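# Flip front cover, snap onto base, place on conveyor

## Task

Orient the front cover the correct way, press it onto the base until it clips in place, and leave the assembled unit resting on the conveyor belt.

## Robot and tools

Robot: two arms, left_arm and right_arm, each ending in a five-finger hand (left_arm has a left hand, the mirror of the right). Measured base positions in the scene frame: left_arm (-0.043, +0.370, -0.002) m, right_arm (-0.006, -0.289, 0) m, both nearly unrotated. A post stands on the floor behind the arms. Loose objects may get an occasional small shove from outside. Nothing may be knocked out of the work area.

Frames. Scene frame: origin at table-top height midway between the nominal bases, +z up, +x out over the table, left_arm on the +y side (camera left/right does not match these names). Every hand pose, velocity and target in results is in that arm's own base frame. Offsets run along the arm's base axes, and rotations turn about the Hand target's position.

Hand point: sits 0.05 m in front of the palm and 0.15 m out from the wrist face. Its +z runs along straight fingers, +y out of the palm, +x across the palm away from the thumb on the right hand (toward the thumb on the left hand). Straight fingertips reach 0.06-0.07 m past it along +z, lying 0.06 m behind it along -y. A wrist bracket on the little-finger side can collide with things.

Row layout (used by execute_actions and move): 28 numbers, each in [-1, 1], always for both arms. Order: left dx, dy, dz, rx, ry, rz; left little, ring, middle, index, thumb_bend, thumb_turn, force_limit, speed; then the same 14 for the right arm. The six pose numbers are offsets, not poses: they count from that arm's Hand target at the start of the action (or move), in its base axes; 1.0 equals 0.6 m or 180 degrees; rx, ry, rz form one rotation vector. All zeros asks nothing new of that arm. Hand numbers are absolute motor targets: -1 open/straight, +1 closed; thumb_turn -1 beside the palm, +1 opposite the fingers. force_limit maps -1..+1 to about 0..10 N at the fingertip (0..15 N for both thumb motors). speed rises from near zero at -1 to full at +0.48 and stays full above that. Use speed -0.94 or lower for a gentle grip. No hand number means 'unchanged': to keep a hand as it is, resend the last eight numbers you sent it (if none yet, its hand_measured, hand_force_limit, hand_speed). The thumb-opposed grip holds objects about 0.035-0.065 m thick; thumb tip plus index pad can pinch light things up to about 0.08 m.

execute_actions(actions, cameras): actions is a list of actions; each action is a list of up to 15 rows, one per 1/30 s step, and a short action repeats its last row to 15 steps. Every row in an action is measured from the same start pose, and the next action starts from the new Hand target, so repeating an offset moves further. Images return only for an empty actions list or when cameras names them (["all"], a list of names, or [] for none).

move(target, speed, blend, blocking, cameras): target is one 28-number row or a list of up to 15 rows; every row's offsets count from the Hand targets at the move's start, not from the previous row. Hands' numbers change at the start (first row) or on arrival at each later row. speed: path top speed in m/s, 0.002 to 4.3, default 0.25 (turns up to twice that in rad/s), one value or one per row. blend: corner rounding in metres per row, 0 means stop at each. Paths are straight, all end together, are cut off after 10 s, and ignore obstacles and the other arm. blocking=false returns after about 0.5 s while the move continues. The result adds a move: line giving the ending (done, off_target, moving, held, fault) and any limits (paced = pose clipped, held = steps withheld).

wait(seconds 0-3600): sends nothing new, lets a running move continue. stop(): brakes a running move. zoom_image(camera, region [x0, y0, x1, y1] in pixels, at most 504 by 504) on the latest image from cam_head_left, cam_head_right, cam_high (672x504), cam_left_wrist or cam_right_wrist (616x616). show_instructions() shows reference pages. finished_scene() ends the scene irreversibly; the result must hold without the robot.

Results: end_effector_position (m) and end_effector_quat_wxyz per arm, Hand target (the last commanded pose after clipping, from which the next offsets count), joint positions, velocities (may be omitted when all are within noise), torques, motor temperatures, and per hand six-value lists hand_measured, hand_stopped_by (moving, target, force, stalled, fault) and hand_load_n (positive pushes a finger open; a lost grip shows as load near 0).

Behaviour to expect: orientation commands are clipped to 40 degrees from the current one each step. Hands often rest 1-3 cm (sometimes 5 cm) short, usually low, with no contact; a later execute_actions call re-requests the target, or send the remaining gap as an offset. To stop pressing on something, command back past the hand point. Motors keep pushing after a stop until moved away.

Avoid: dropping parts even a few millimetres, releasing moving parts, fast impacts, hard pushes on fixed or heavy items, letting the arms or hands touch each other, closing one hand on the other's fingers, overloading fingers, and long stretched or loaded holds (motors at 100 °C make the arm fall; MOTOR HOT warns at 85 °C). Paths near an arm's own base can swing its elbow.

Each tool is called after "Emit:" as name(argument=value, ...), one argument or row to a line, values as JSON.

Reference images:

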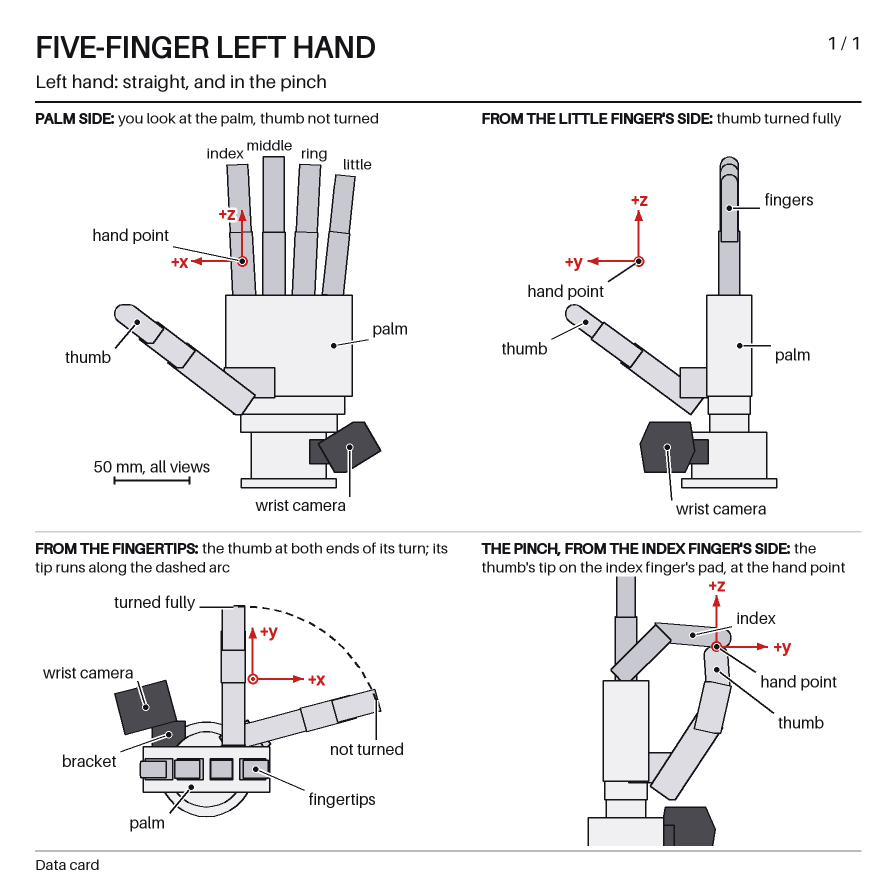

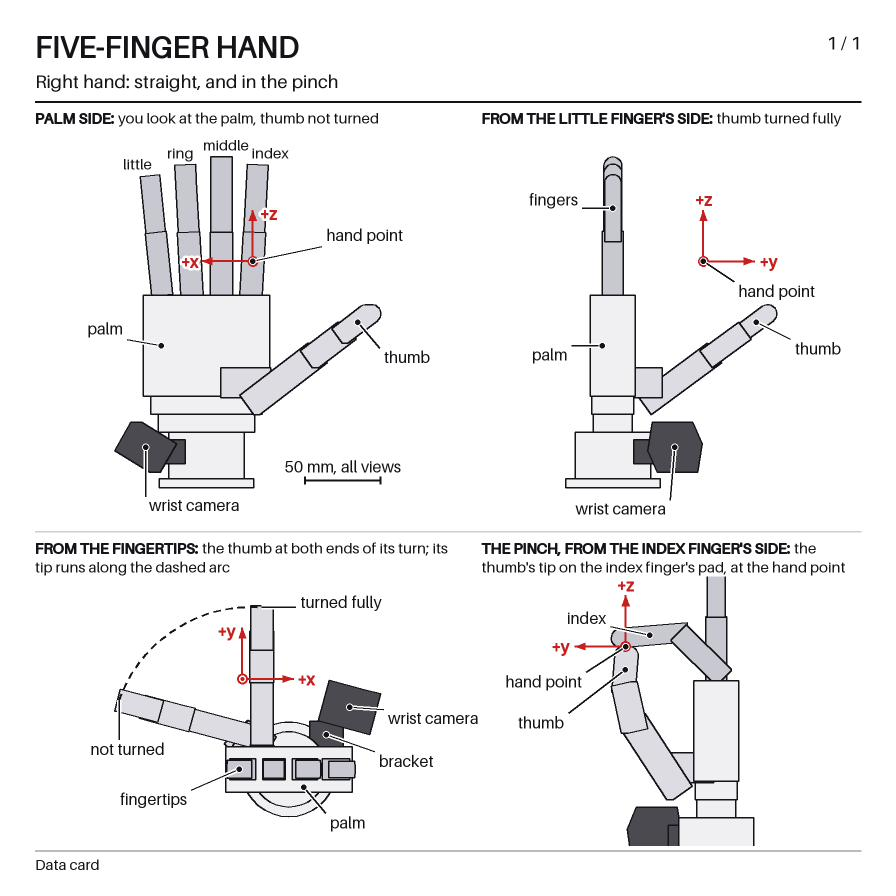

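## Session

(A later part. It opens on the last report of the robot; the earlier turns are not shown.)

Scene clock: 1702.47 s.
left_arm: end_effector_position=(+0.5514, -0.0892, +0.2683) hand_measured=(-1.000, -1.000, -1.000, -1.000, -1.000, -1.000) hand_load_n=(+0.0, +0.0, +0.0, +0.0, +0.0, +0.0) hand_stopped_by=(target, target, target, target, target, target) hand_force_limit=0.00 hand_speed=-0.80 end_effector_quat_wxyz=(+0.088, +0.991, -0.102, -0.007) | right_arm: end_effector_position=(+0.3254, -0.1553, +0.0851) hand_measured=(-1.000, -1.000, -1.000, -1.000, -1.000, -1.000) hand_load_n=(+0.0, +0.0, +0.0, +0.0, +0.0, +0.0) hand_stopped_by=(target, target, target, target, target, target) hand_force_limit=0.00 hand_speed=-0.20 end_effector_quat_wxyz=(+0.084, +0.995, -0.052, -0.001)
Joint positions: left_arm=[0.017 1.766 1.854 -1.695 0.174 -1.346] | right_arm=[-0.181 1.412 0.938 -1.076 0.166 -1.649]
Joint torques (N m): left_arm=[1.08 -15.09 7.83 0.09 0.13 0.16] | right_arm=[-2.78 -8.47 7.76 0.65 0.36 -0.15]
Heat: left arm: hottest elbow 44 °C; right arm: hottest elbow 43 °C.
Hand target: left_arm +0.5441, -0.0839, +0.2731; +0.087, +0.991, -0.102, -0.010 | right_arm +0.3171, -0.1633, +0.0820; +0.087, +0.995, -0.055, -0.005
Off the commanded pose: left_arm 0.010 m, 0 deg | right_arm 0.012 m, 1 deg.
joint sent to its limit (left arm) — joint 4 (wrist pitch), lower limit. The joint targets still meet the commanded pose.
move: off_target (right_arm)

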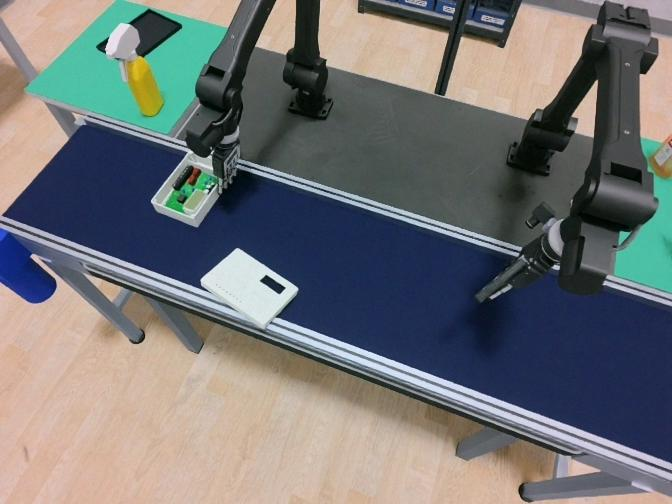

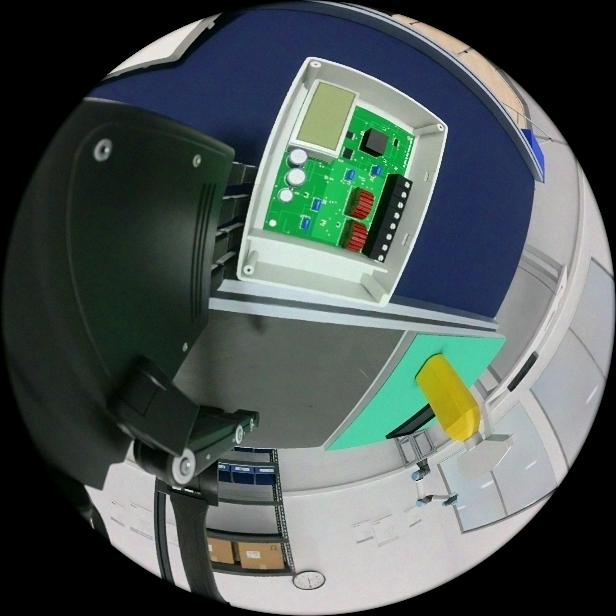

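Emit:
move(
  target=[
    [0,0,0,0,0,0,-1,-1,-1,-1,-1,-1,0,-0.8,0,0.0583,0,0,0,0,-1,-1,-1,-1,-1,-1,0,-0.2],
    [0,0,0,0,0,0,-1,-1,-1,-1,-1,-1,0,-0.8,0,0.0583,0.197,0,0,0,-1,-1,-1,-1,-1,-1,0,-0.2],
    [0,0,0,0,0,0,-1,-1,-1,-1,-1,-1,0,-0.8,0.155,0.0055,0.22,0,0,-0.5,-1,-1,-1,-1,-1,-1,0,-0.2],
    [0,0,0,0,0,0,-1,-1,-1,-1,-1,-1,0,-0.8,0.309,-0.1495,0.21,0,0,-0.9928,-1,-1,-1,-1,-1,-1,0,-0.2],
    [0,0,0,0,0,0,-1,-1,-1,-1,-1,-1,0,-0.8,0.309,-0.1495,0.01,0,0,-0.9928,-1,-1,-1,-1,-1,-1,0,-0.2],
  ],
  speed=[0.1,0.2,0.3,0.3,0.15],
  blend=[0.01,0.03,0.03,0,0],
  cameras=["cam_high","cam_right_wrist"],
)

Emit:
zoom_image(
  camera="cam_high",
  region=[120, 100, 380, 340],
)

Scene clock: 1774.30 s.
left_arm: end_effector_position=(+0.5514, -0.0892, +0.2683) hand_measured=(-1.000, -1.000, -1.000, -1.000, -1.000, -1.000) hand_load_n=(+0.0, +0.0, +0.0, +0.0, +0.0, +0.0) hand_stopped_by=(target, target, target, target, target, target) hand_force_limit=0.00 hand_speed=-0.80 end_effector_quat_wxyz=(+0.088, +0.991, -0.102, -0.007) | right_arm: end_effector_position=(+0.5042, -0.2471, +0.0924) hand_measured=(-1.000, -1.000, -1.000, -1.000, -1.000, -1.000) hand_load_n=(+0.0, +0.0, +0.0, +0.0, +0.0, +0.0) hand_stopped_by=(target, target, target, target, target, target) hand_force_limit=0.00 hand_speed=-0.20 end_effector_quat_wxyz=(+0.004, +0.031, +0.996, +0.087)
Joint positions: left_arm=[0.017 1.766 1.854 -1.695 0.174 -1.346] | right_arm=[-0.625 1.93 1.627 -1.358 -0.148 1.001]
Joint torques (N m): left_arm=[1.03 -15.09 7.83 0.09 0.13 0.16] | right_arm=[-2.02 -15.38 9.2 0.46 -0.27 0.15]
Heat: left arm: hottest elbow 44 °C; right arm: hottest elbow 43 °C.
Hand target: left_arm +0.5441, -0.0839, +0.2731; +0.087, +0.991, -0.102, -0.010 | right_arm +0.5023, -0.2531, +0.0878; +0.004, +0.044, +0.995, +0.087
Off the commanded pose: left_arm 0.010 m, 0 deg | right_arm 0.008 m, 1 deg.
joint sent to its limit (left arm) — joint 4 (wrist pitch), lower limit. The joint targets still meet the commanded pose.
move: done

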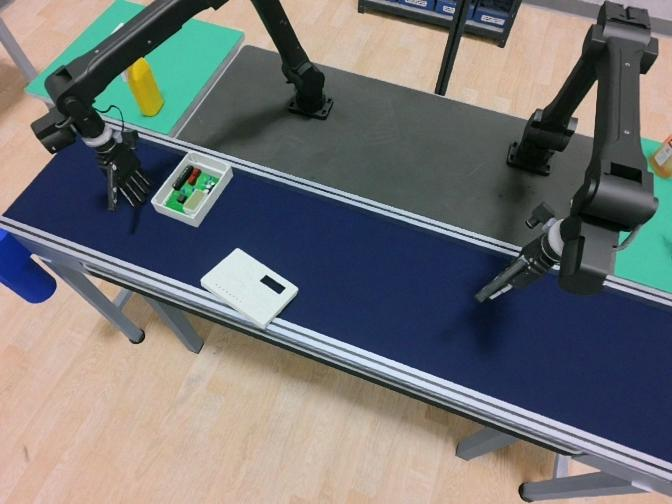

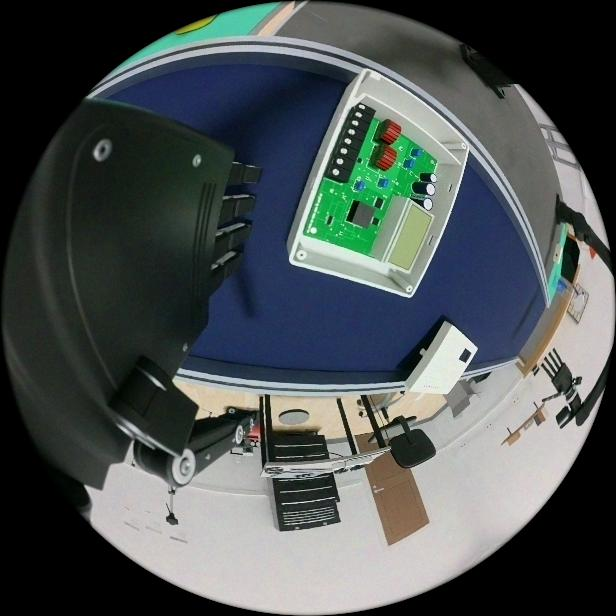

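Scaled by 1.938 from the camera's image (finer frame: 960x720).

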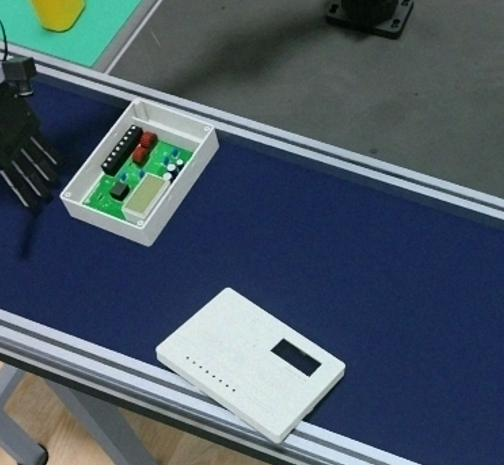

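Emit:
move(
  target=[
    [0,0,0,0,0,0,-1,-1,-1,-1,-1,-1,0,-0.8,-0.025,0.0,-0.01,0,0,0,-1,-1,-1,-1,-1,-1,0,-0.2],
    [0,0,0,0,0,0,-1,-1,-1,-1,-1,-1,0,-0.8,-0.0197,0.0578,-0.01,0,0,0,-1,-1,-1,-1,-1,-1,0,-0.2],
    [0,0,0,0,0,0,-1,-1,-1,-1,-1,-1,0,-0.8,-0.0112,0.1183,-0.01,0,0,0.0833,-1,-1,-1,-1,-1,-1,0,-0.2],
    [0,0,0,0,0,0,-1,-1,-1,-1,-1,-1,0,-0.8,-0.0185,0.179,-0.01,0,0,0.1667,-1,-1,-1,-1,-1,-1,0,-0.2],
    [0,0,0,0,0,0,-1,-1,-1,-1,-1,-1,0,-0.8,-0.0413,0.2357,-0.01,0,0,0.25,-1,-1,-1,-1,-1,-1,0,-0.2],
    [0,0,0,0,0,0,-1,-1,-1,-1,-1,-1,0,-0.8,-0.078,0.2845,-0.01,0,0,0.3333,-1,-1,-1,-1,-1,-1,0,-0.2],
  ],
  speed=0.12,
  blend=[0,0.01,0.01,0.01,0.01,0],
  cameras=["cam_high","cam_right_wrist"],
)

Emit:
zoom_image(
  camera="cam_high",
  region=[120, 100, 380, 340],
)

Scene clock: 1802.87 s.
left_arm: end_effector_position=(+0.5514, -0.0892, +0.2683) hand_measured=(-1.000, -1.000, -1.000, -1.000, -1.000, -1.000) hand_load_n=(+0.0, +0.0, +0.0, +0.0, +0.0, +0.0) hand_stopped_by=(target, target, target, target, target, target) hand_force_limit=0.00 hand_speed=-0.80 end_effector_quat_wxyz=(+0.088, +0.991, -0.102, -0.007) | right_arm: end_effector_position=(+0.4648, -0.0956, +0.0831) hand_measured=(-1.000, -1.000, -1.000, -1.000, -1.000, -1.000) hand_load_n=(+0.0, +0.0, +0.0, +0.0, -0.5, +0.0) hand_stopped_by=(target, target, target, target, target, target) hand_force_limit=0.00 hand_speed=-0.20 end_effector_quat_wxyz=(-0.032, -0.443, +0.894, +0.068)
Joint positions: left_arm=[0.017 1.766 1.854 -1.695 0.174 -1.346] | right_arm=[-0.324 1.868 1.51 -1.356 -0.05 0.323]
Joint torques (N m): left_arm=[1.03 -15.09 7.84 0.09 0.13 0.16] | right_arm=[0.32 -15.03 7.56 -0.29 -0.27 -0.18]
Heat: left arm: hottest elbow 44 °C; right arm: hottest elbow 43 °C.
Hand target: left_arm +0.5441, -0.0839, +0.2731; +0.087, +0.991, -0.102, -0.010 | right_arm +0.4555, -0.0824, +0.0819; -0.040, -0.460, +0.884, +0.077
Off the commanded pose: left_arm 0.010 m, 0 deg | right_arm 0.016 m, 3 deg.
joint sent to its limit (left arm) — joint 4 (wrist pitch), lower limit. The joint targets still meet the commanded pose.
move: off_target (right_arm)

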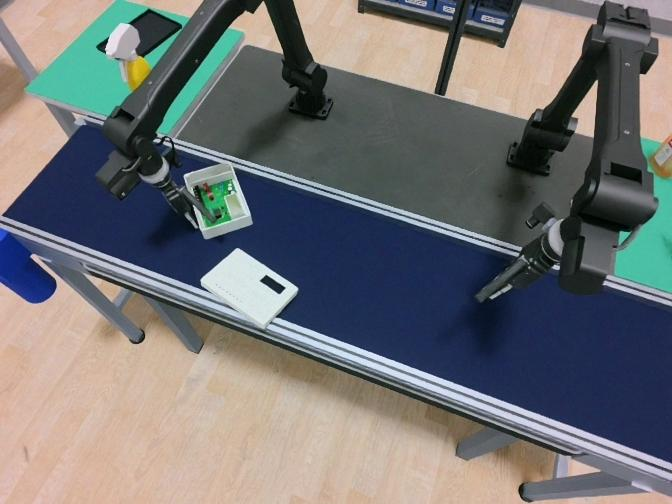

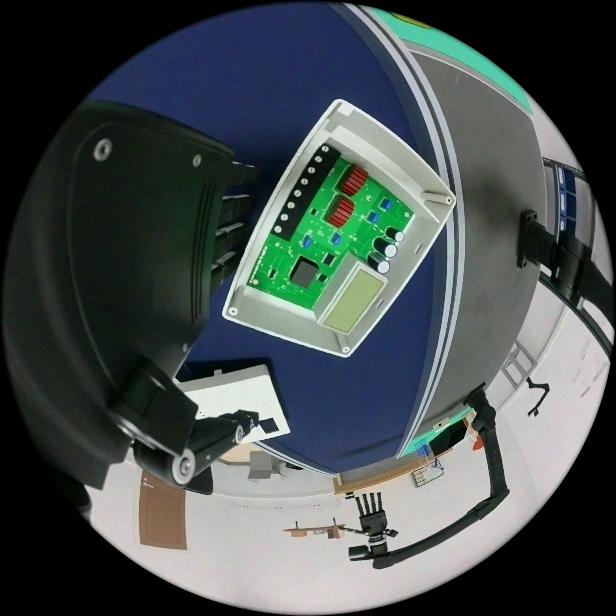

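Scaled by 1.938 from the camera's image (finer frame: 960x720).

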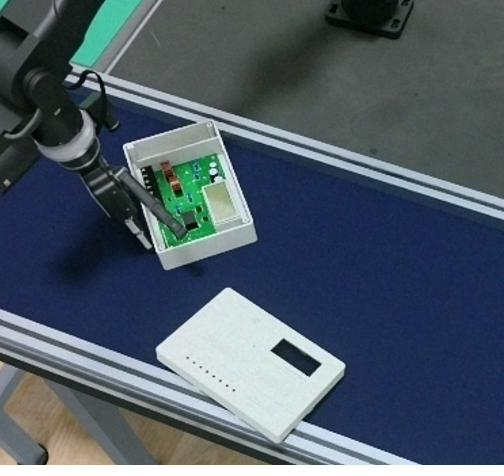

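Emit:
move(
  target=[
    [0,0,0,0,0,0,-1,-1,-1,-1,-1,-1,0,-0.8,-0.0313,0.0507,0.0,0,0,0.05,-1,-1,-1,-1,-1,-1,0,-0.2],
    [0,0,0,0,0,0,-1,-1,-1,-1,-1,-1,0,-0.8,-0.0875,0.094,0.0,0,0,0.111,-1,-1,-1,-1,-1,-1,0,-0.2],
  ],
  speed=0.08,
  blend=[0.01,0],
  cameras=["cam_high","cam_right_wrist"],
)

Emit:
zoom_image(
  camera="cam_high",
  region=[120, 100, 380, 340],
)

Scene clock: 1857.47 s.
left_arm: end_effector_position=(+0.5514, -0.0892, +0.2683) hand_measured=(-1.000, -1.000, -1.000, -1.000, -1.000, -1.000) hand_load_n=(+0.0, +0.0, +0.0, +0.0, +0.0, +0.0) hand_stopped_by=(target, target, target, target, target, target) hand_force_limit=0.00 hand_speed=-0.80 end_effector_quat_wxyz=(+0.088, +0.991, -0.102, -0.007) | right_arm: end_effector_position=(+0.4207, -0.0276, +0.0830) hand_measured=(-1.000, -1.000, -1.000, -1.000, -1.000, -1.000) hand_load_n=(+0.0, +0.0, +0.0, +0.0, +0.0, +0.0) hand_stopped_by=(target, target, target, target, target, target) hand_force_limit=0.00 hand_speed=-0.20 end_effector_quat_wxyz=(-0.036, -0.598, +0.798, +0.060)
Joint positions: left_arm=[0.017 1.766 1.854 -1.695 0.174 -1.346] | right_arm=[-0.168 1.761 1.358 -1.304 -0.031 0.115]
Joint torques (N m): left_arm=[1.08 -15.09 7.83 0.09 0.13 0.16] | right_arm=[-0.73 -13.51 6.68 -0.69 0.39 -0.12]
Heat: left arm: hottest elbow 44 °C; right arm: hottest elbow 42 °C.
Hand target: left_arm +0.5441, -0.0839, +0.2731; +0.087, +0.991, -0.102, -0.010 | right_arm +0.4029, -0.0259, +0.0818; -0.053, -0.606, +0.791, +0.069
Off the commanded pose: left_arm 0.010 m, 0 deg | right_arm 0.018 m, 3 deg.
joint sent to its limit (left arm) — joint 4 (wrist pitch), lower limit. The joint targets still meet the commanded pose.
move: off_target (right_arm)

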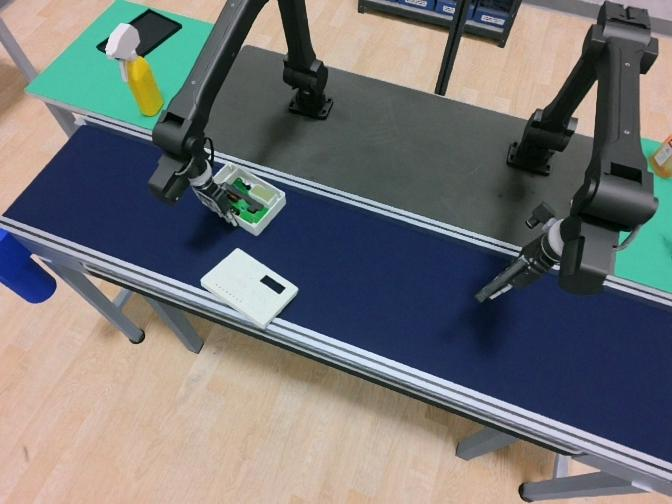

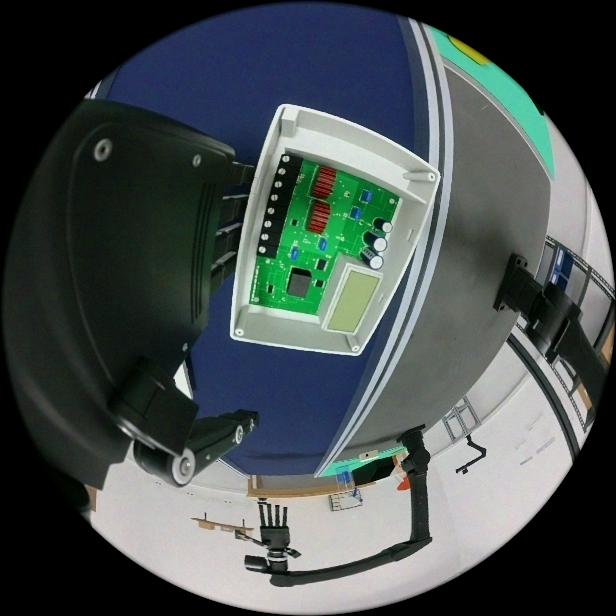

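Scaled by 1.938 from the camera's image (finer frame: 960x720).

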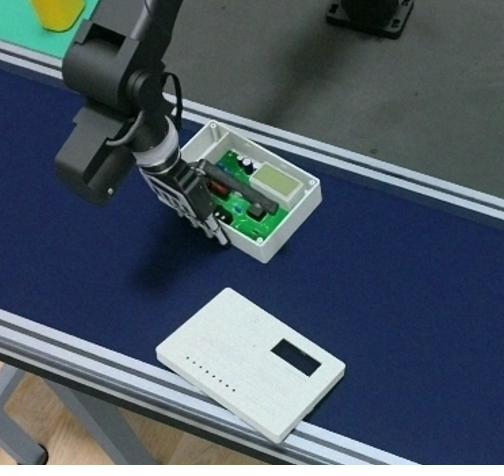

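Emit:
move(
  target=[
    [0,0,0,0,0,0,-1,-1,-1,-1,-1,-1,0,-0.8,0.0483,-0.013,0.0,0,0,0,-1,-1,-1,-1,-1,-1,0,-0.2],
    [0,0,0,0,0,0,-1,-1,-1,-1,-1,-1,0,-0.8,0.0483,-0.013,0.2,0,0,0,-1,-1,-1,-1,-1,-1,0,-0.2],
    [0,0,0,0,0,0,-1,-1,-1,-1,-1,-1,0,-0.8,0.0067,-0.1993,0.2,0,0,-0.5128,-1,-1,-1,-1,-1,-1,0,-0.2],
    [0,0,0,0,0,0,-1,-1,-1,-1,-1,-1,0,-0.8,0.0067,-0.1993,0.0,0,0,-0.5128,-1,-1,-1,-1,-1,-1,0,-0.2],
  ],
  speed=[0.1,0.2,0.25,0.12],
  blend=[0.01,0.03,0,0],
  cameras=["cam_high","cam_right_wrist"],
)

Scene clock: 1925.77 s.
left_arm: end_effector_position=(+0.5514, -0.0892, +0.2683) hand_measured=(-1.000, -1.000, -1.000, -1.000, -1.000, -1.000) hand_load_n=(+0.0, +0.0, +0.0, +0.0, +0.0, +0.0) hand_stopped_by=(target, target, target, target, target, target) hand_force_limit=0.00 hand_speed=-0.80 end_effector_quat_wxyz=(+0.088, +0.991, -0.102, -0.007) | right_arm: end_effector_position=(+0.4088, -0.1409, +0.0871) hand_measured=(-1.000, -1.000, -1.000, -1.000, -1.000, -1.000) hand_load_n=(+0.0, +0.0, +0.0, +0.0, +0.0, +0.0) hand_stopped_by=(target, target, target, target, target, target) hand_force_limit=0.00 hand_speed=-0.20 end_effector_quat_wxyz=(+0.015, +0.137, +0.987, +0.084)
Joint positions: left_arm=[0.017 1.766 1.854 -1.695 0.174 -1.346] | right_arm=[-0.559 1.537 1.078 -1.153 -0.166 1.284]
Joint torques (N m): left_arm=[1.08 -15.09 7.83 0.09 0.13 0.16] | right_arm=[-2.08 -9.23 8.61 0.61 -0.37 0.13]
Heat: left arm: hottest elbow 44 °C; right arm: hottest elbow 41 °C.
Hand target: left_arm +0.5441, -0.0839, +0.2731; +0.087, +0.991, -0.102, -0.010 | right_arm +0.4070, -0.1456, +0.0819; +0.013, +0.150, +0.985, +0.086
Off the commanded pose: left_arm 0.010 m, 0 deg | right_arm 0.007 m, 2 deg.
joint sent to its limit (left arm) — joint 4 (wrist pitch), lower limit. The joint targets still meet the commanded pose.
move: done

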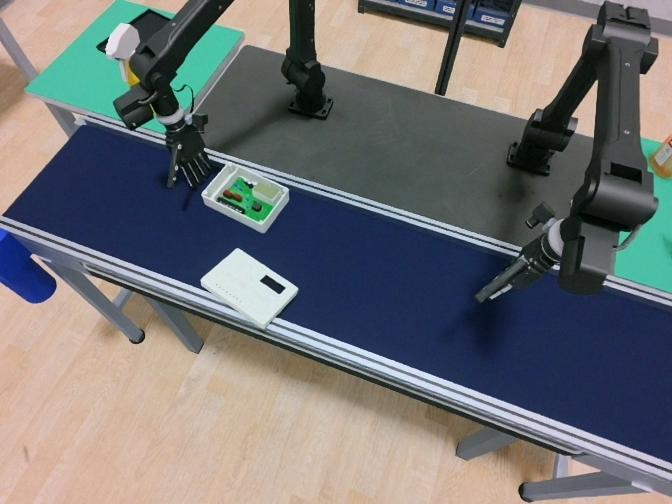

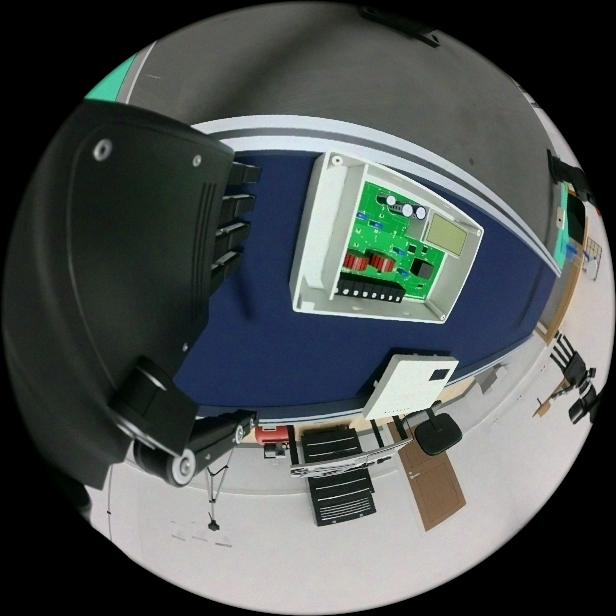

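Emit:
move(
  target=[0,0,0,0,0,0,-1,-1,-1,-1,-1,-1,0,-0.8,0.055,0.312,-0.01,0,0,0,-1,-1,-1,-1,-1,-1,0,-0.2],
  speed=0.08,
  cameras=["cam_high","cam_right_wrist"],
)

Emit:
zoom_image(
  camera="cam_high",
  region=[140, 120, 400, 340],
)

Scene clock: 1939.27 s.
left_arm: end_effector_position=(+0.5514, -0.0892, +0.2683) hand_measured=(-1.000, -1.000, -1.000, -1.000, -1.000, -1.000) hand_load_n=(+0.0, +0.0, +0.0, +0.0, +0.0, +0.0) hand_stopped_by=(target, target, target, target, target, target) hand_force_limit=0.00 hand_speed=-0.80 end_effector_quat_wxyz=(+0.088, +0.991, -0.102, -0.007) | right_arm: end_effector_position=(+0.4458, +0.0280, +0.0850) hand_measured=(-1.000, -1.000, -1.000, -1.000, -1.000, -1.000) hand_load_n=(+0.0, +0.0, +0.5, +0.0, +0.0, +0.0) hand_stopped_by=(target, target, target, target, target, target) hand_force_limit=0.00 hand_speed=-0.20 end_effector_quat_wxyz=(+0.022, +0.155, +0.984, +0.081)
Joint positions: left_arm=[0.017 1.766 1.854 -1.695 0.174 -1.346] | right_arm=[-0.124 1.453 0.978 -1.046 -0.16 1.763]
Joint torques (N m): left_arm=[1.03 -15.09 7.83 0.09 0.13 0.16] | right_arm=[0.67 -8.35 7.6 0.94 -0.73 0.12]
Heat: left arm: hottest elbow 44 °C; right arm: hottest elbow 41 °C.
Hand target: left_arm +0.5441, -0.0839, +0.2731; +0.087, +0.991, -0.102, -0.010 | right_arm +0.4401, +0.0416, +0.0761; +0.014, +0.150, +0.985, +0.086
Off the commanded pose: left_arm 0.010 m, 0 deg | right_arm 0.017 m, 1 deg.
joint sent to its limit (left arm) — joint 4 (wrist pitch), lower limit. The joint targets still meet the commanded pose.
move: off_target (right_arm)

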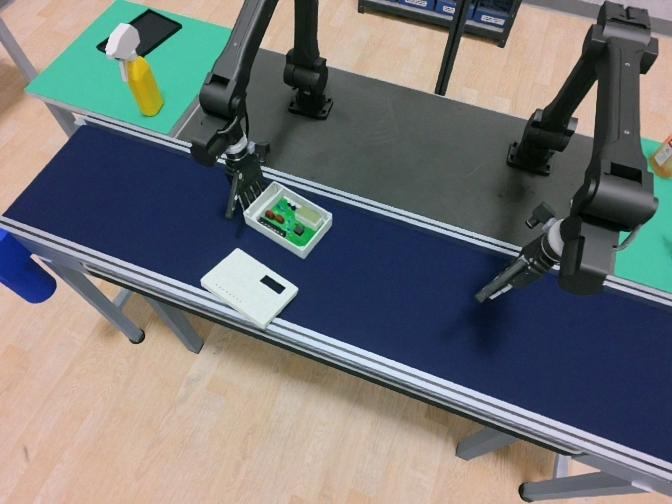

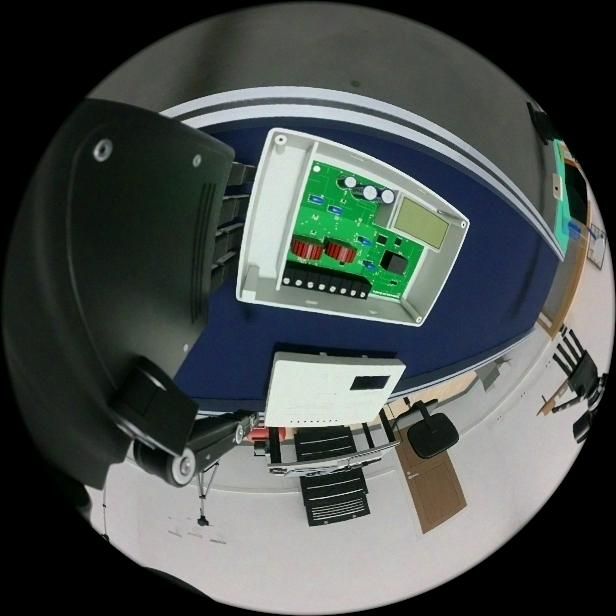

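Scaled by 1.938 from the camera's image (finer frame: 960x720).

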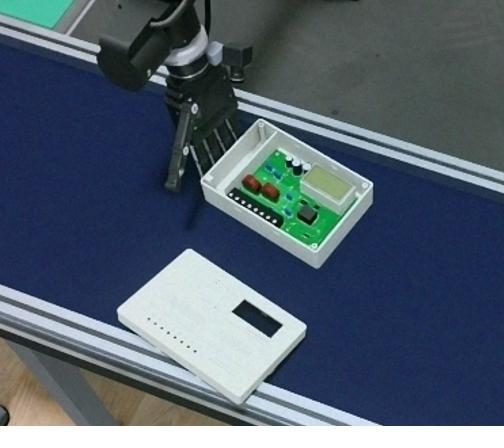

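Emit:
move(
  target=[0,0,0,0,0,0,-1,-1,-1,-1,-1,-1,0,-0.8,0.0133,0.085,0,0,0,0,-1,-1,-1,-1,-1,-1,0,-0.2],
  speed=0.06,
  cameras=["cam_high","cam_right_wrist"],
)

Emit:
zoom_image(
  camera="cam_high",
  region=[140, 120, 400, 340],
)

Scene clock: 1964.67 s.
left_arm: end_effector_position=(+0.5514, -0.0892, +0.2683) hand_measured=(-1.000, -1.000, -1.000, -1.000, -1.000, -1.000) hand_load_n=(+0.0, +0.0, +0.0, +0.5, +0.0, +0.0) hand_stopped_by=(target, target, target, target, target, target) hand_force_limit=0.00 hand_speed=-0.80 end_effector_quat_wxyz=(+0.088, +0.991, -0.102, -0.007) | right_arm: end_effector_position=(+0.4503, +0.0827, +0.0856) hand_measured=(-1.000, -1.000, -1.000, -1.000, -1.000, -1.000) hand_load_n=(+0.5, +0.0, +0.0, +0.0, +0.0, +0.0) hand_stopped_by=(target, target, target, target, target, target) hand_force_limit=0.00 hand_speed=-0.20 end_effector_quat_wxyz=(+0.022, +0.152, +0.985, +0.083)
Joint positions: left_arm=[0.017 1.766 1.854 -1.695 0.174 -1.346] | right_arm=[0.014 1.453 0.978 -1.023 -0.156 1.898]
Joint torques (N m): left_arm=[1.03 -15.09 7.84 0.1 0.13 0.16] | right_arm=[0.26 -7.47 8.75 0.95 -0.63 0.18]
Heat: left arm: hottest elbow 44 °C; right arm: hottest elbow 41 °C.
Hand target: left_arm +0.5441, -0.0839, +0.2731; +0.087, +0.991, -0.102, -0.010 | right_arm +0.4481, +0.0927, +0.0760; +0.014, +0.150, +0.985, +0.086
Off the commanded pose: left_arm 0.010 m, 0 deg | right_arm 0.014 m, 1 deg.
joint sent to its limit (left arm) — joint 4 (wrist pitch), lower limit. The joint targets still meet the commanded pose.
move: off_target (right_arm)

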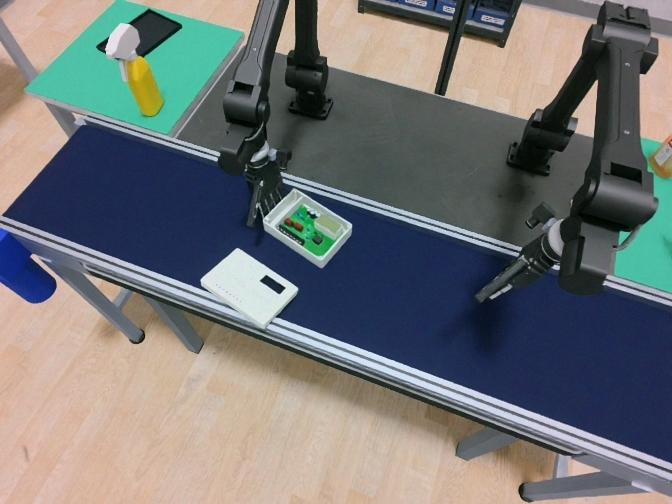

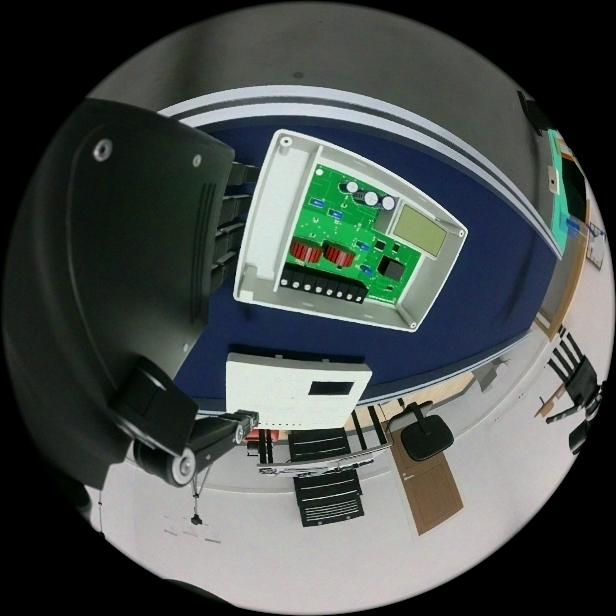

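Scaled by 1.938 from the camera's image (finer frame: 960x720).

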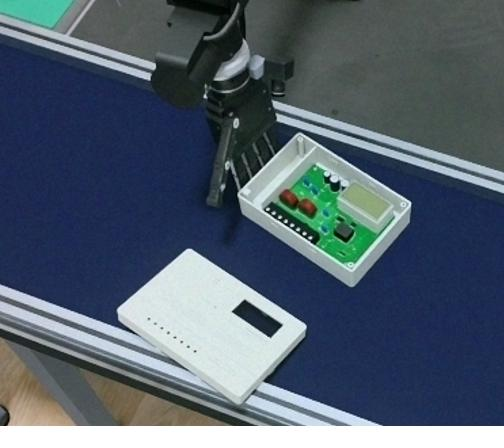

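Emit:
move(
  target=[
    [0,0,0,0,0,0,-1,-1,-1,-1,-1,-1,0,-0.8,-0.0148,-0.0478,0.01,0,0,0,-1,-1,-1,-1,-1,-1,0,-0.2],
    [0,0,0,0,0,0,-1,-1,-1,-1,-1,-1,0,-0.8,-0.0148,-0.0478,0.21,0,0,0,-1,-1,-1,-1,-1,-1,0,-0.2],
    [0,0,0,0,0,0,-1,-1,-1,-1,-1,-1,0,-0.8,0.0778,0.116,0.21,0,0,0.5017,-1,-1,-1,-1,-1,-1,0,-0.2],
    [0,0,0,0,0,0,-1,-1,-1,-1,-1,-1,0,-0.8,0.0778,0.116,0.01,0,0,0.5017,-1,-1,-1,-1,-1,-1,0,-0.2],
  ],
  speed=[0.1,0.2,0.25,0.12],
  blend=[0.01,0.03,0,0],
  cameras=["cam_high","cam_right_wrist"],
)

Scene clock: 1996.90 s.
left_arm: end_effector_position=(+0.5514, -0.0892, +0.2683) hand_measured=(-1.000, -1.000, -1.000, -1.000, -1.000, -1.000) hand_load_n=(+0.0, +0.0, +0.0, +0.0, +0.0, +0.0) hand_stopped_by=(target, target, target, target, target, target) hand_force_limit=0.00 hand_speed=-0.80 end_effector_quat_wxyz=(+0.088, +0.991, -0.102, -0.007) | right_arm: end_effector_position=(+0.4981, +0.1579, +0.0883) hand_measured=(-1.000, -1.000, -1.000, -1.000, -1.000, -1.000) hand_load_n=(+0.0, +0.0, +0.0, +0.0, +0.0, +0.0) hand_stopped_by=(target, target, target, target, target, target) hand_force_limit=0.00 hand_speed=-0.20 end_effector_quat_wxyz=(-0.048, -0.582, +0.809, +0.070)
Joint positions: left_arm=[0.017 1.766 1.854 -1.695 0.174 -1.346] | right_arm=[0.171 1.964 1.668 -1.423 -0.084 0.487]
Joint torques (N m): left_arm=[1.08 -15.09 7.83 0.09 0.13 0.16] | right_arm=[-0.38 -15.33 8.94 0.42 -0.07 -0.12]
Heat: left arm: hottest elbow 44 °C; right arm: hottest elbow 43 °C.
Hand target: left_arm +0.5441, -0.0839, +0.2731; +0.087, +0.991, -0.102, -0.010 | right_arm +0.4947, +0.1622, +0.0818; -0.052, -0.592, +0.801, +0.070
Off the commanded pose: left_arm 0.010 m, 0 deg | right_arm 0.008 m, 2 deg.
joint sent to its limit (left arm) — joint 4 (wrist pitch), lower limit. The joint targets still meet the commanded pose.
move: done

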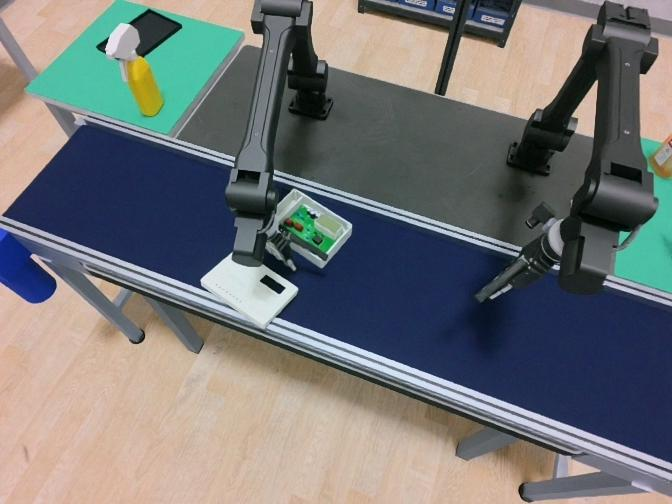

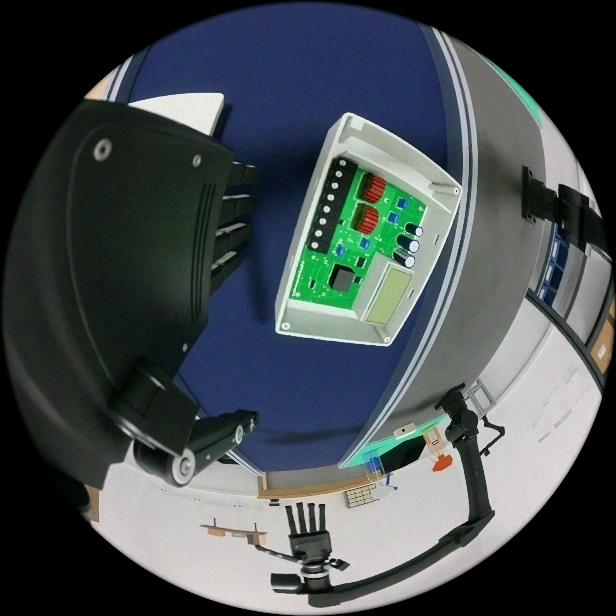

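Emit:
move(
  target=[0,0,0,0,0,0,-1,-1,-1,-1,-1,-1,0,-0.8,-0.112,0.022,-0.008,0,0,0,-1,-1,-1,-1,-1,-1,0,-0.2],
  speed=0.06,
  cameras=["cam_high","cam_right_wrist"],
)

Emit:
zoom_image(
  camera="cam_high",
  region=[140, 120, 400, 340],
)

Scene clock: 2009.07 s.
left_arm: end_effector_position=(+0.5514, -0.0892, +0.2683) hand_measured=(-1.000, -1.000, -1.000, -1.000, -1.000, -1.000) hand_load_n=(+0.0, +0.0, +0.0, +0.0, +0.0, +0.0) hand_stopped_by=(target, target, target, target, target, target) hand_force_limit=0.00 hand_speed=-0.80 end_effector_quat_wxyz=(+0.088, +0.991, -0.102, -0.007) | right_arm: end_effector_position=(+0.4405, +0.1665, +0.0832) hand_measured=(-1.000, -1.000, -1.000, -1.000, -1.000, -1.000) hand_load_n=(-0.5, +0.0, +0.0, +0.0, +0.0, +0.0) hand_stopped_by=(target, target, target, target, target, target) hand_force_limit=0.00 hand_speed=-0.20 end_effector_quat_wxyz=(-0.041, -0.591, +0.803, +0.064)
Joint positions: left_arm=[0.017 1.766 1.854 -1.695 0.174 -1.346] | right_arm=[0.209 1.821 1.442 -1.319 -0.083 0.506]
Joint torques (N m): left_arm=[1.03 -15.09 7.83 0.09 0.13 0.16] | right_arm=[0.44 -14.04 6.95 0.14 -0.43 0.11]
Heat: left arm: hottest elbow 44 °C; right arm: hottest elbow 43 °C.
Hand target: left_arm +0.5441, -0.0839, +0.2731; +0.087, +0.991, -0.102, -0.010 | right_arm +0.4274, +0.1755, +0.0772; -0.052, -0.592, +0.801, +0.070
Off the commanded pose: left_arm 0.010 m, 0 deg | right_arm 0.017 m, 1 deg.
joint sent to its limit (left arm) — joint 4 (wrist pitch), lower limit. The joint targets still meet the commanded pose.
move: off_target (right_arm)

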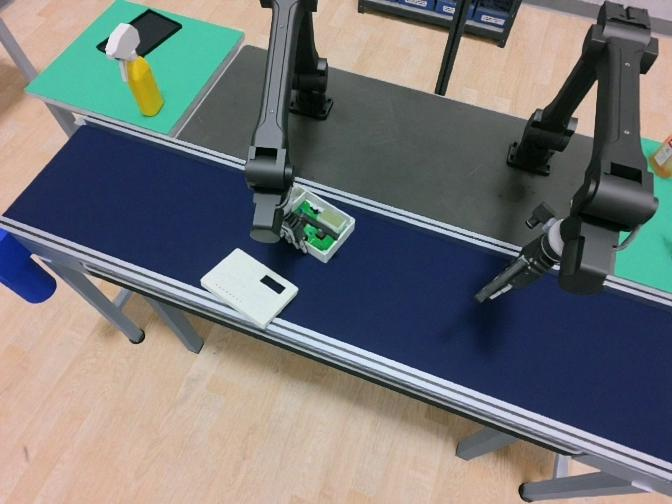

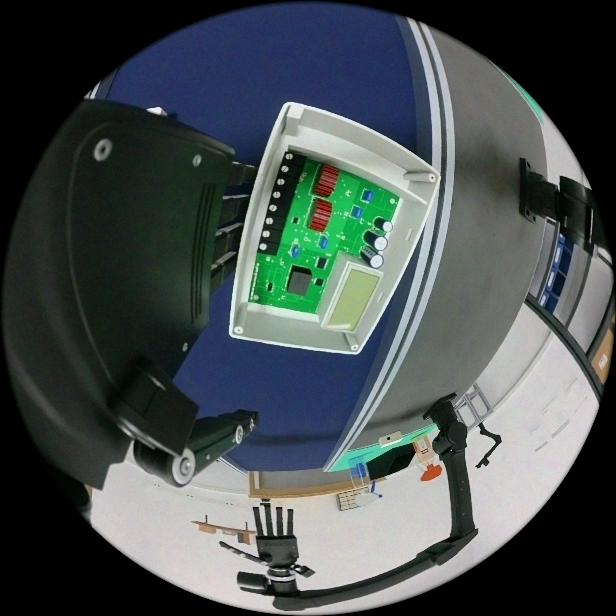

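Scaled by 1.938 from the camera's image (finer frame: 960x720).

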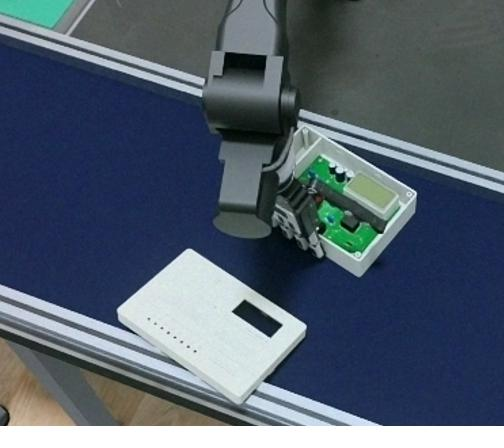

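Emit:
move(
  target=[
    [0,0,0,0,0,0,-1,-1,-1,-1,-1,-1,0,-0.8,0.04,-0.01,0.01,0,0,0,-1,-1,-1,-1,-1,-1,0,-0.2],
    [0,0,0,0,0,0,-1,-1,-1,-1,-1,-1,0,-0.8,0.05,-0.01,0.2,0,0,0,-1,-1,-1,-1,-1,-1,0,-0.2],
    [0,0,0,0,0,0,-1,-1,-1,-1,-1,-1,0,-0.8,0.4533,-0.1403,0.16,0,0,0.011,-1,-1,-1,-1,-1,-1,0,-0.2],
  ],
  speed=[0.1,0.15,0.15],
  blend=[0.005,0.03,0],
  cameras=["cam_high","cam_right_wrist"],
)

Emit:
zoom_image(
  camera="cam_right_wrist",
  region=[200, 80, 460, 340],
)

Scene clock: 2031.93 s.
left_arm: end_effector_position=(+0.5514, -0.0892, +0.2683) hand_measured=(-1.000, -1.000, -1.000, -1.000, -1.000, -1.000) hand_load_n=(+0.0, +0.0, +0.0, +0.0, -0.5, +0.0) hand_stopped_by=(target, target, target, target, target, target) hand_force_limit=0.00 hand_speed=-0.80 end_effector_quat_wxyz=(+0.088, +0.991, -0.102, -0.007) | right_arm: end_effector_position=(+0.6891, +0.0970, +0.1615) hand_measured=(-1.000, -1.000, -1.000, -1.000, -1.000, -1.000) hand_load_n=(+0.0, +0.0, +0.0, +0.0, +0.0, +0.0) hand_stopped_by=(target, target, target, target, target, target) hand_force_limit=0.00 hand_speed=-0.20 end_effector_quat_wxyz=(+0.064, -0.584, +0.809, +0.007)
Joint positions: left_arm=[0.017 1.766 1.854 -1.695 0.174 -1.346] | right_arm=[0.045 2.357 2.563 -1.678 -0.082 0.371]
Joint torques (N m): left_arm=[1.08 -15.15 7.82 0.09 0.13 0.16] | right_arm=[-1.79 -19.6 15.73 0.21 -0.33 -0.11]
Heat: left arm: hottest elbow 43 °C; right arm: hottest elbow 42 °C.
Hand target: left_arm +0.5441, -0.0839, +0.2731; +0.087, +0.991, -0.102, -0.010 | right_arm +0.6995, +0.0911, +0.1733; -0.053, -0.606, +0.791, +0.069
Off the commanded pose: left_arm 0.010 m, 0 deg | right_arm 0.017 m, 15 deg.
joint sent to its limit (left arm) — joint 4 (wrist pitch), lower limit. The joint targets still meet the commanded pose.
joint sent to its limit (right arm) — joint 4 (wrist pitch), lower limit. The joint targets are off in orientation, not in position.
move: off_target (right_arm)

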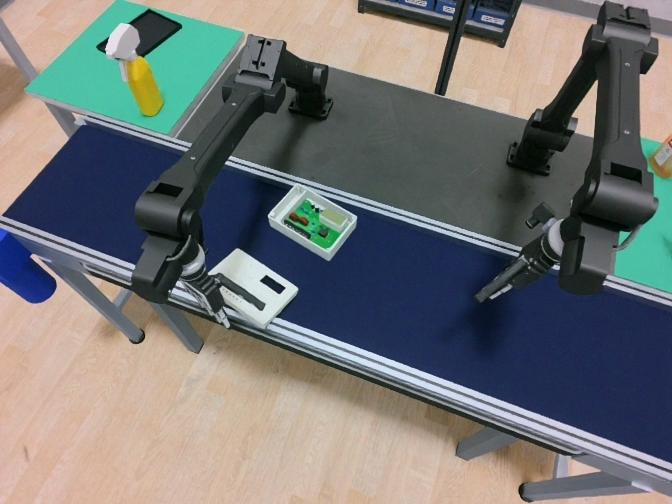

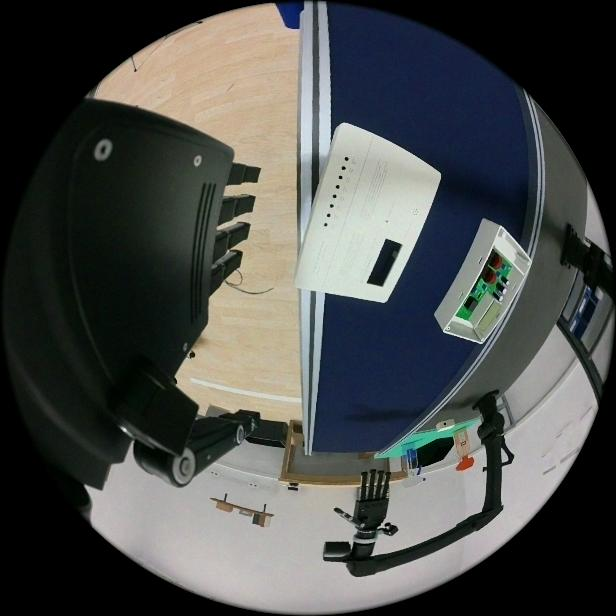

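Scaled by 1.938 from the camera's image (finer frame: 880x880).

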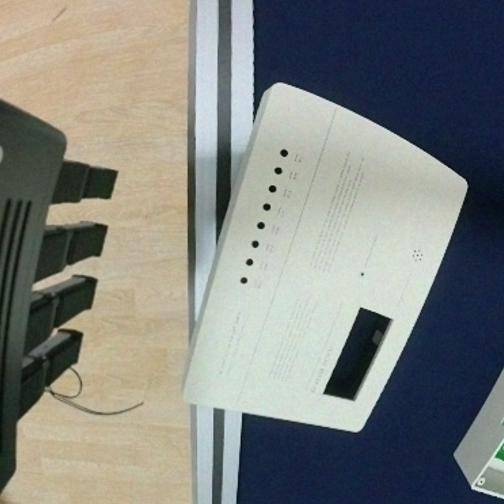

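Emit:
move(
  target=[0,0,0,0,0,0,-1,-1,-1,-1,-1,-1,0,-0.8,0.01,0,-0.125,0,0,0,-1,-1,-1,-1,-1,-1,0,-0.2],
  speed=0.08,
  cameras=["cam_high","cam_right_wrist"],
)

Emit:
zoom_image(
  camera="cam_high",
  region=[140, 180, 340, 350],
)

Scene clock: 2072.60 s.
left_arm: end_effector_position=(+0.5514, -0.0892, +0.2683) hand_measured=(-1.000, -1.000, -1.000, -1.000, -1.000, -1.000) hand_load_n=(+0.0, +0.0, +0.0, +0.0, +0.0, +0.0) hand_stopped_by=(target, target, target, target, target, target) hand_force_limit=0.00 hand_speed=-0.80 end_effector_quat_wxyz=(+0.088, +0.991, -0.102, -0.007) | right_arm: end_effector_position=(+0.6941, +0.0954, +0.0859) hand_measured=(-1.000, -1.000, -1.000, -1.000, -1.000, -1.000) hand_load_n=(+0.0, +0.0, +0.0, +0.0, +0.0, +0.0) hand_stopped_by=(target, target, target, target, target, target) hand_force_limit=0.00 hand_speed=-0.20 end_effector_quat_wxyz=(+0.022, -0.589, +0.807, +0.031)
Joint positions: left_arm=[0.017 1.766 1.854 -1.695 0.174 -1.346] | right_arm=[0.045 2.484 2.594 -1.678 -0.076 0.356]
Joint torques (N m): left_arm=[1.08 -15.09 7.83 0.09 0.13 0.16] | right_arm=[-1.44 -20.72 15.76 0.01 -0.05 -0.16]
Motor temperatures (°C): left_arm=[26 38 43 23 24 24] | right_arm=[28 43 47 24 25 29]
Heat: left arm: hottest elbow 43 °C; right arm: hottest elbow 47 °C.
Hand target: left_arm +0.5441, -0.0839, +0.2731; +0.087, +0.991, -0.102, -0.010 | right_arm +0.7054, +0.0911, +0.0981; -0.053, -0.606, +0.791, +0.069
Off the commanded pose: left_arm 0.010 m, 0 deg | right_arm 0.017 m, 10 deg.
joint sent to its limit (left arm) — joint 4 (wrist pitch), lower limit. The joint targets still meet the commanded pose.
joint sent to its limit (right arm) — joint 4 (wrist pitch), lower limit. The joint targets are off in orientation, not in position.
move: off_target (right_arm)

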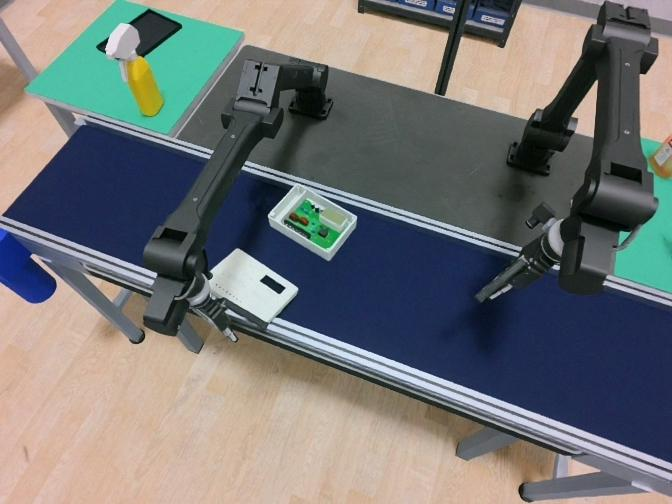

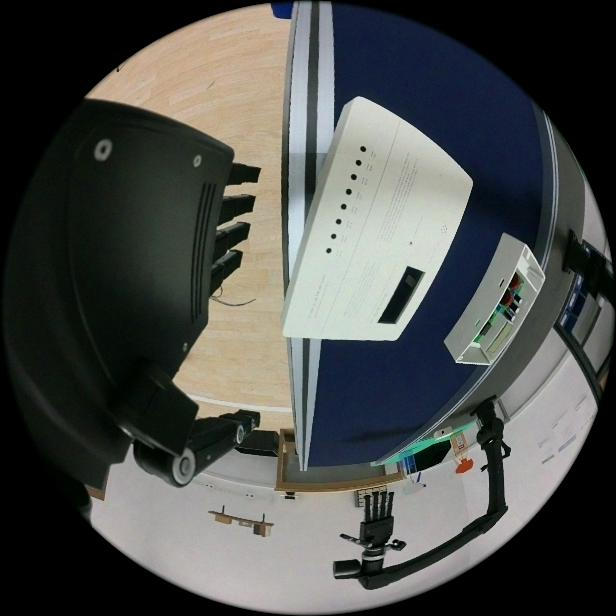

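Scaled by 2.520 from the camera's image (finer frame: 960x720).

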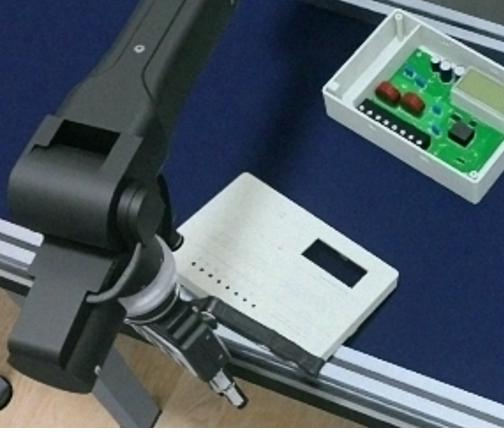

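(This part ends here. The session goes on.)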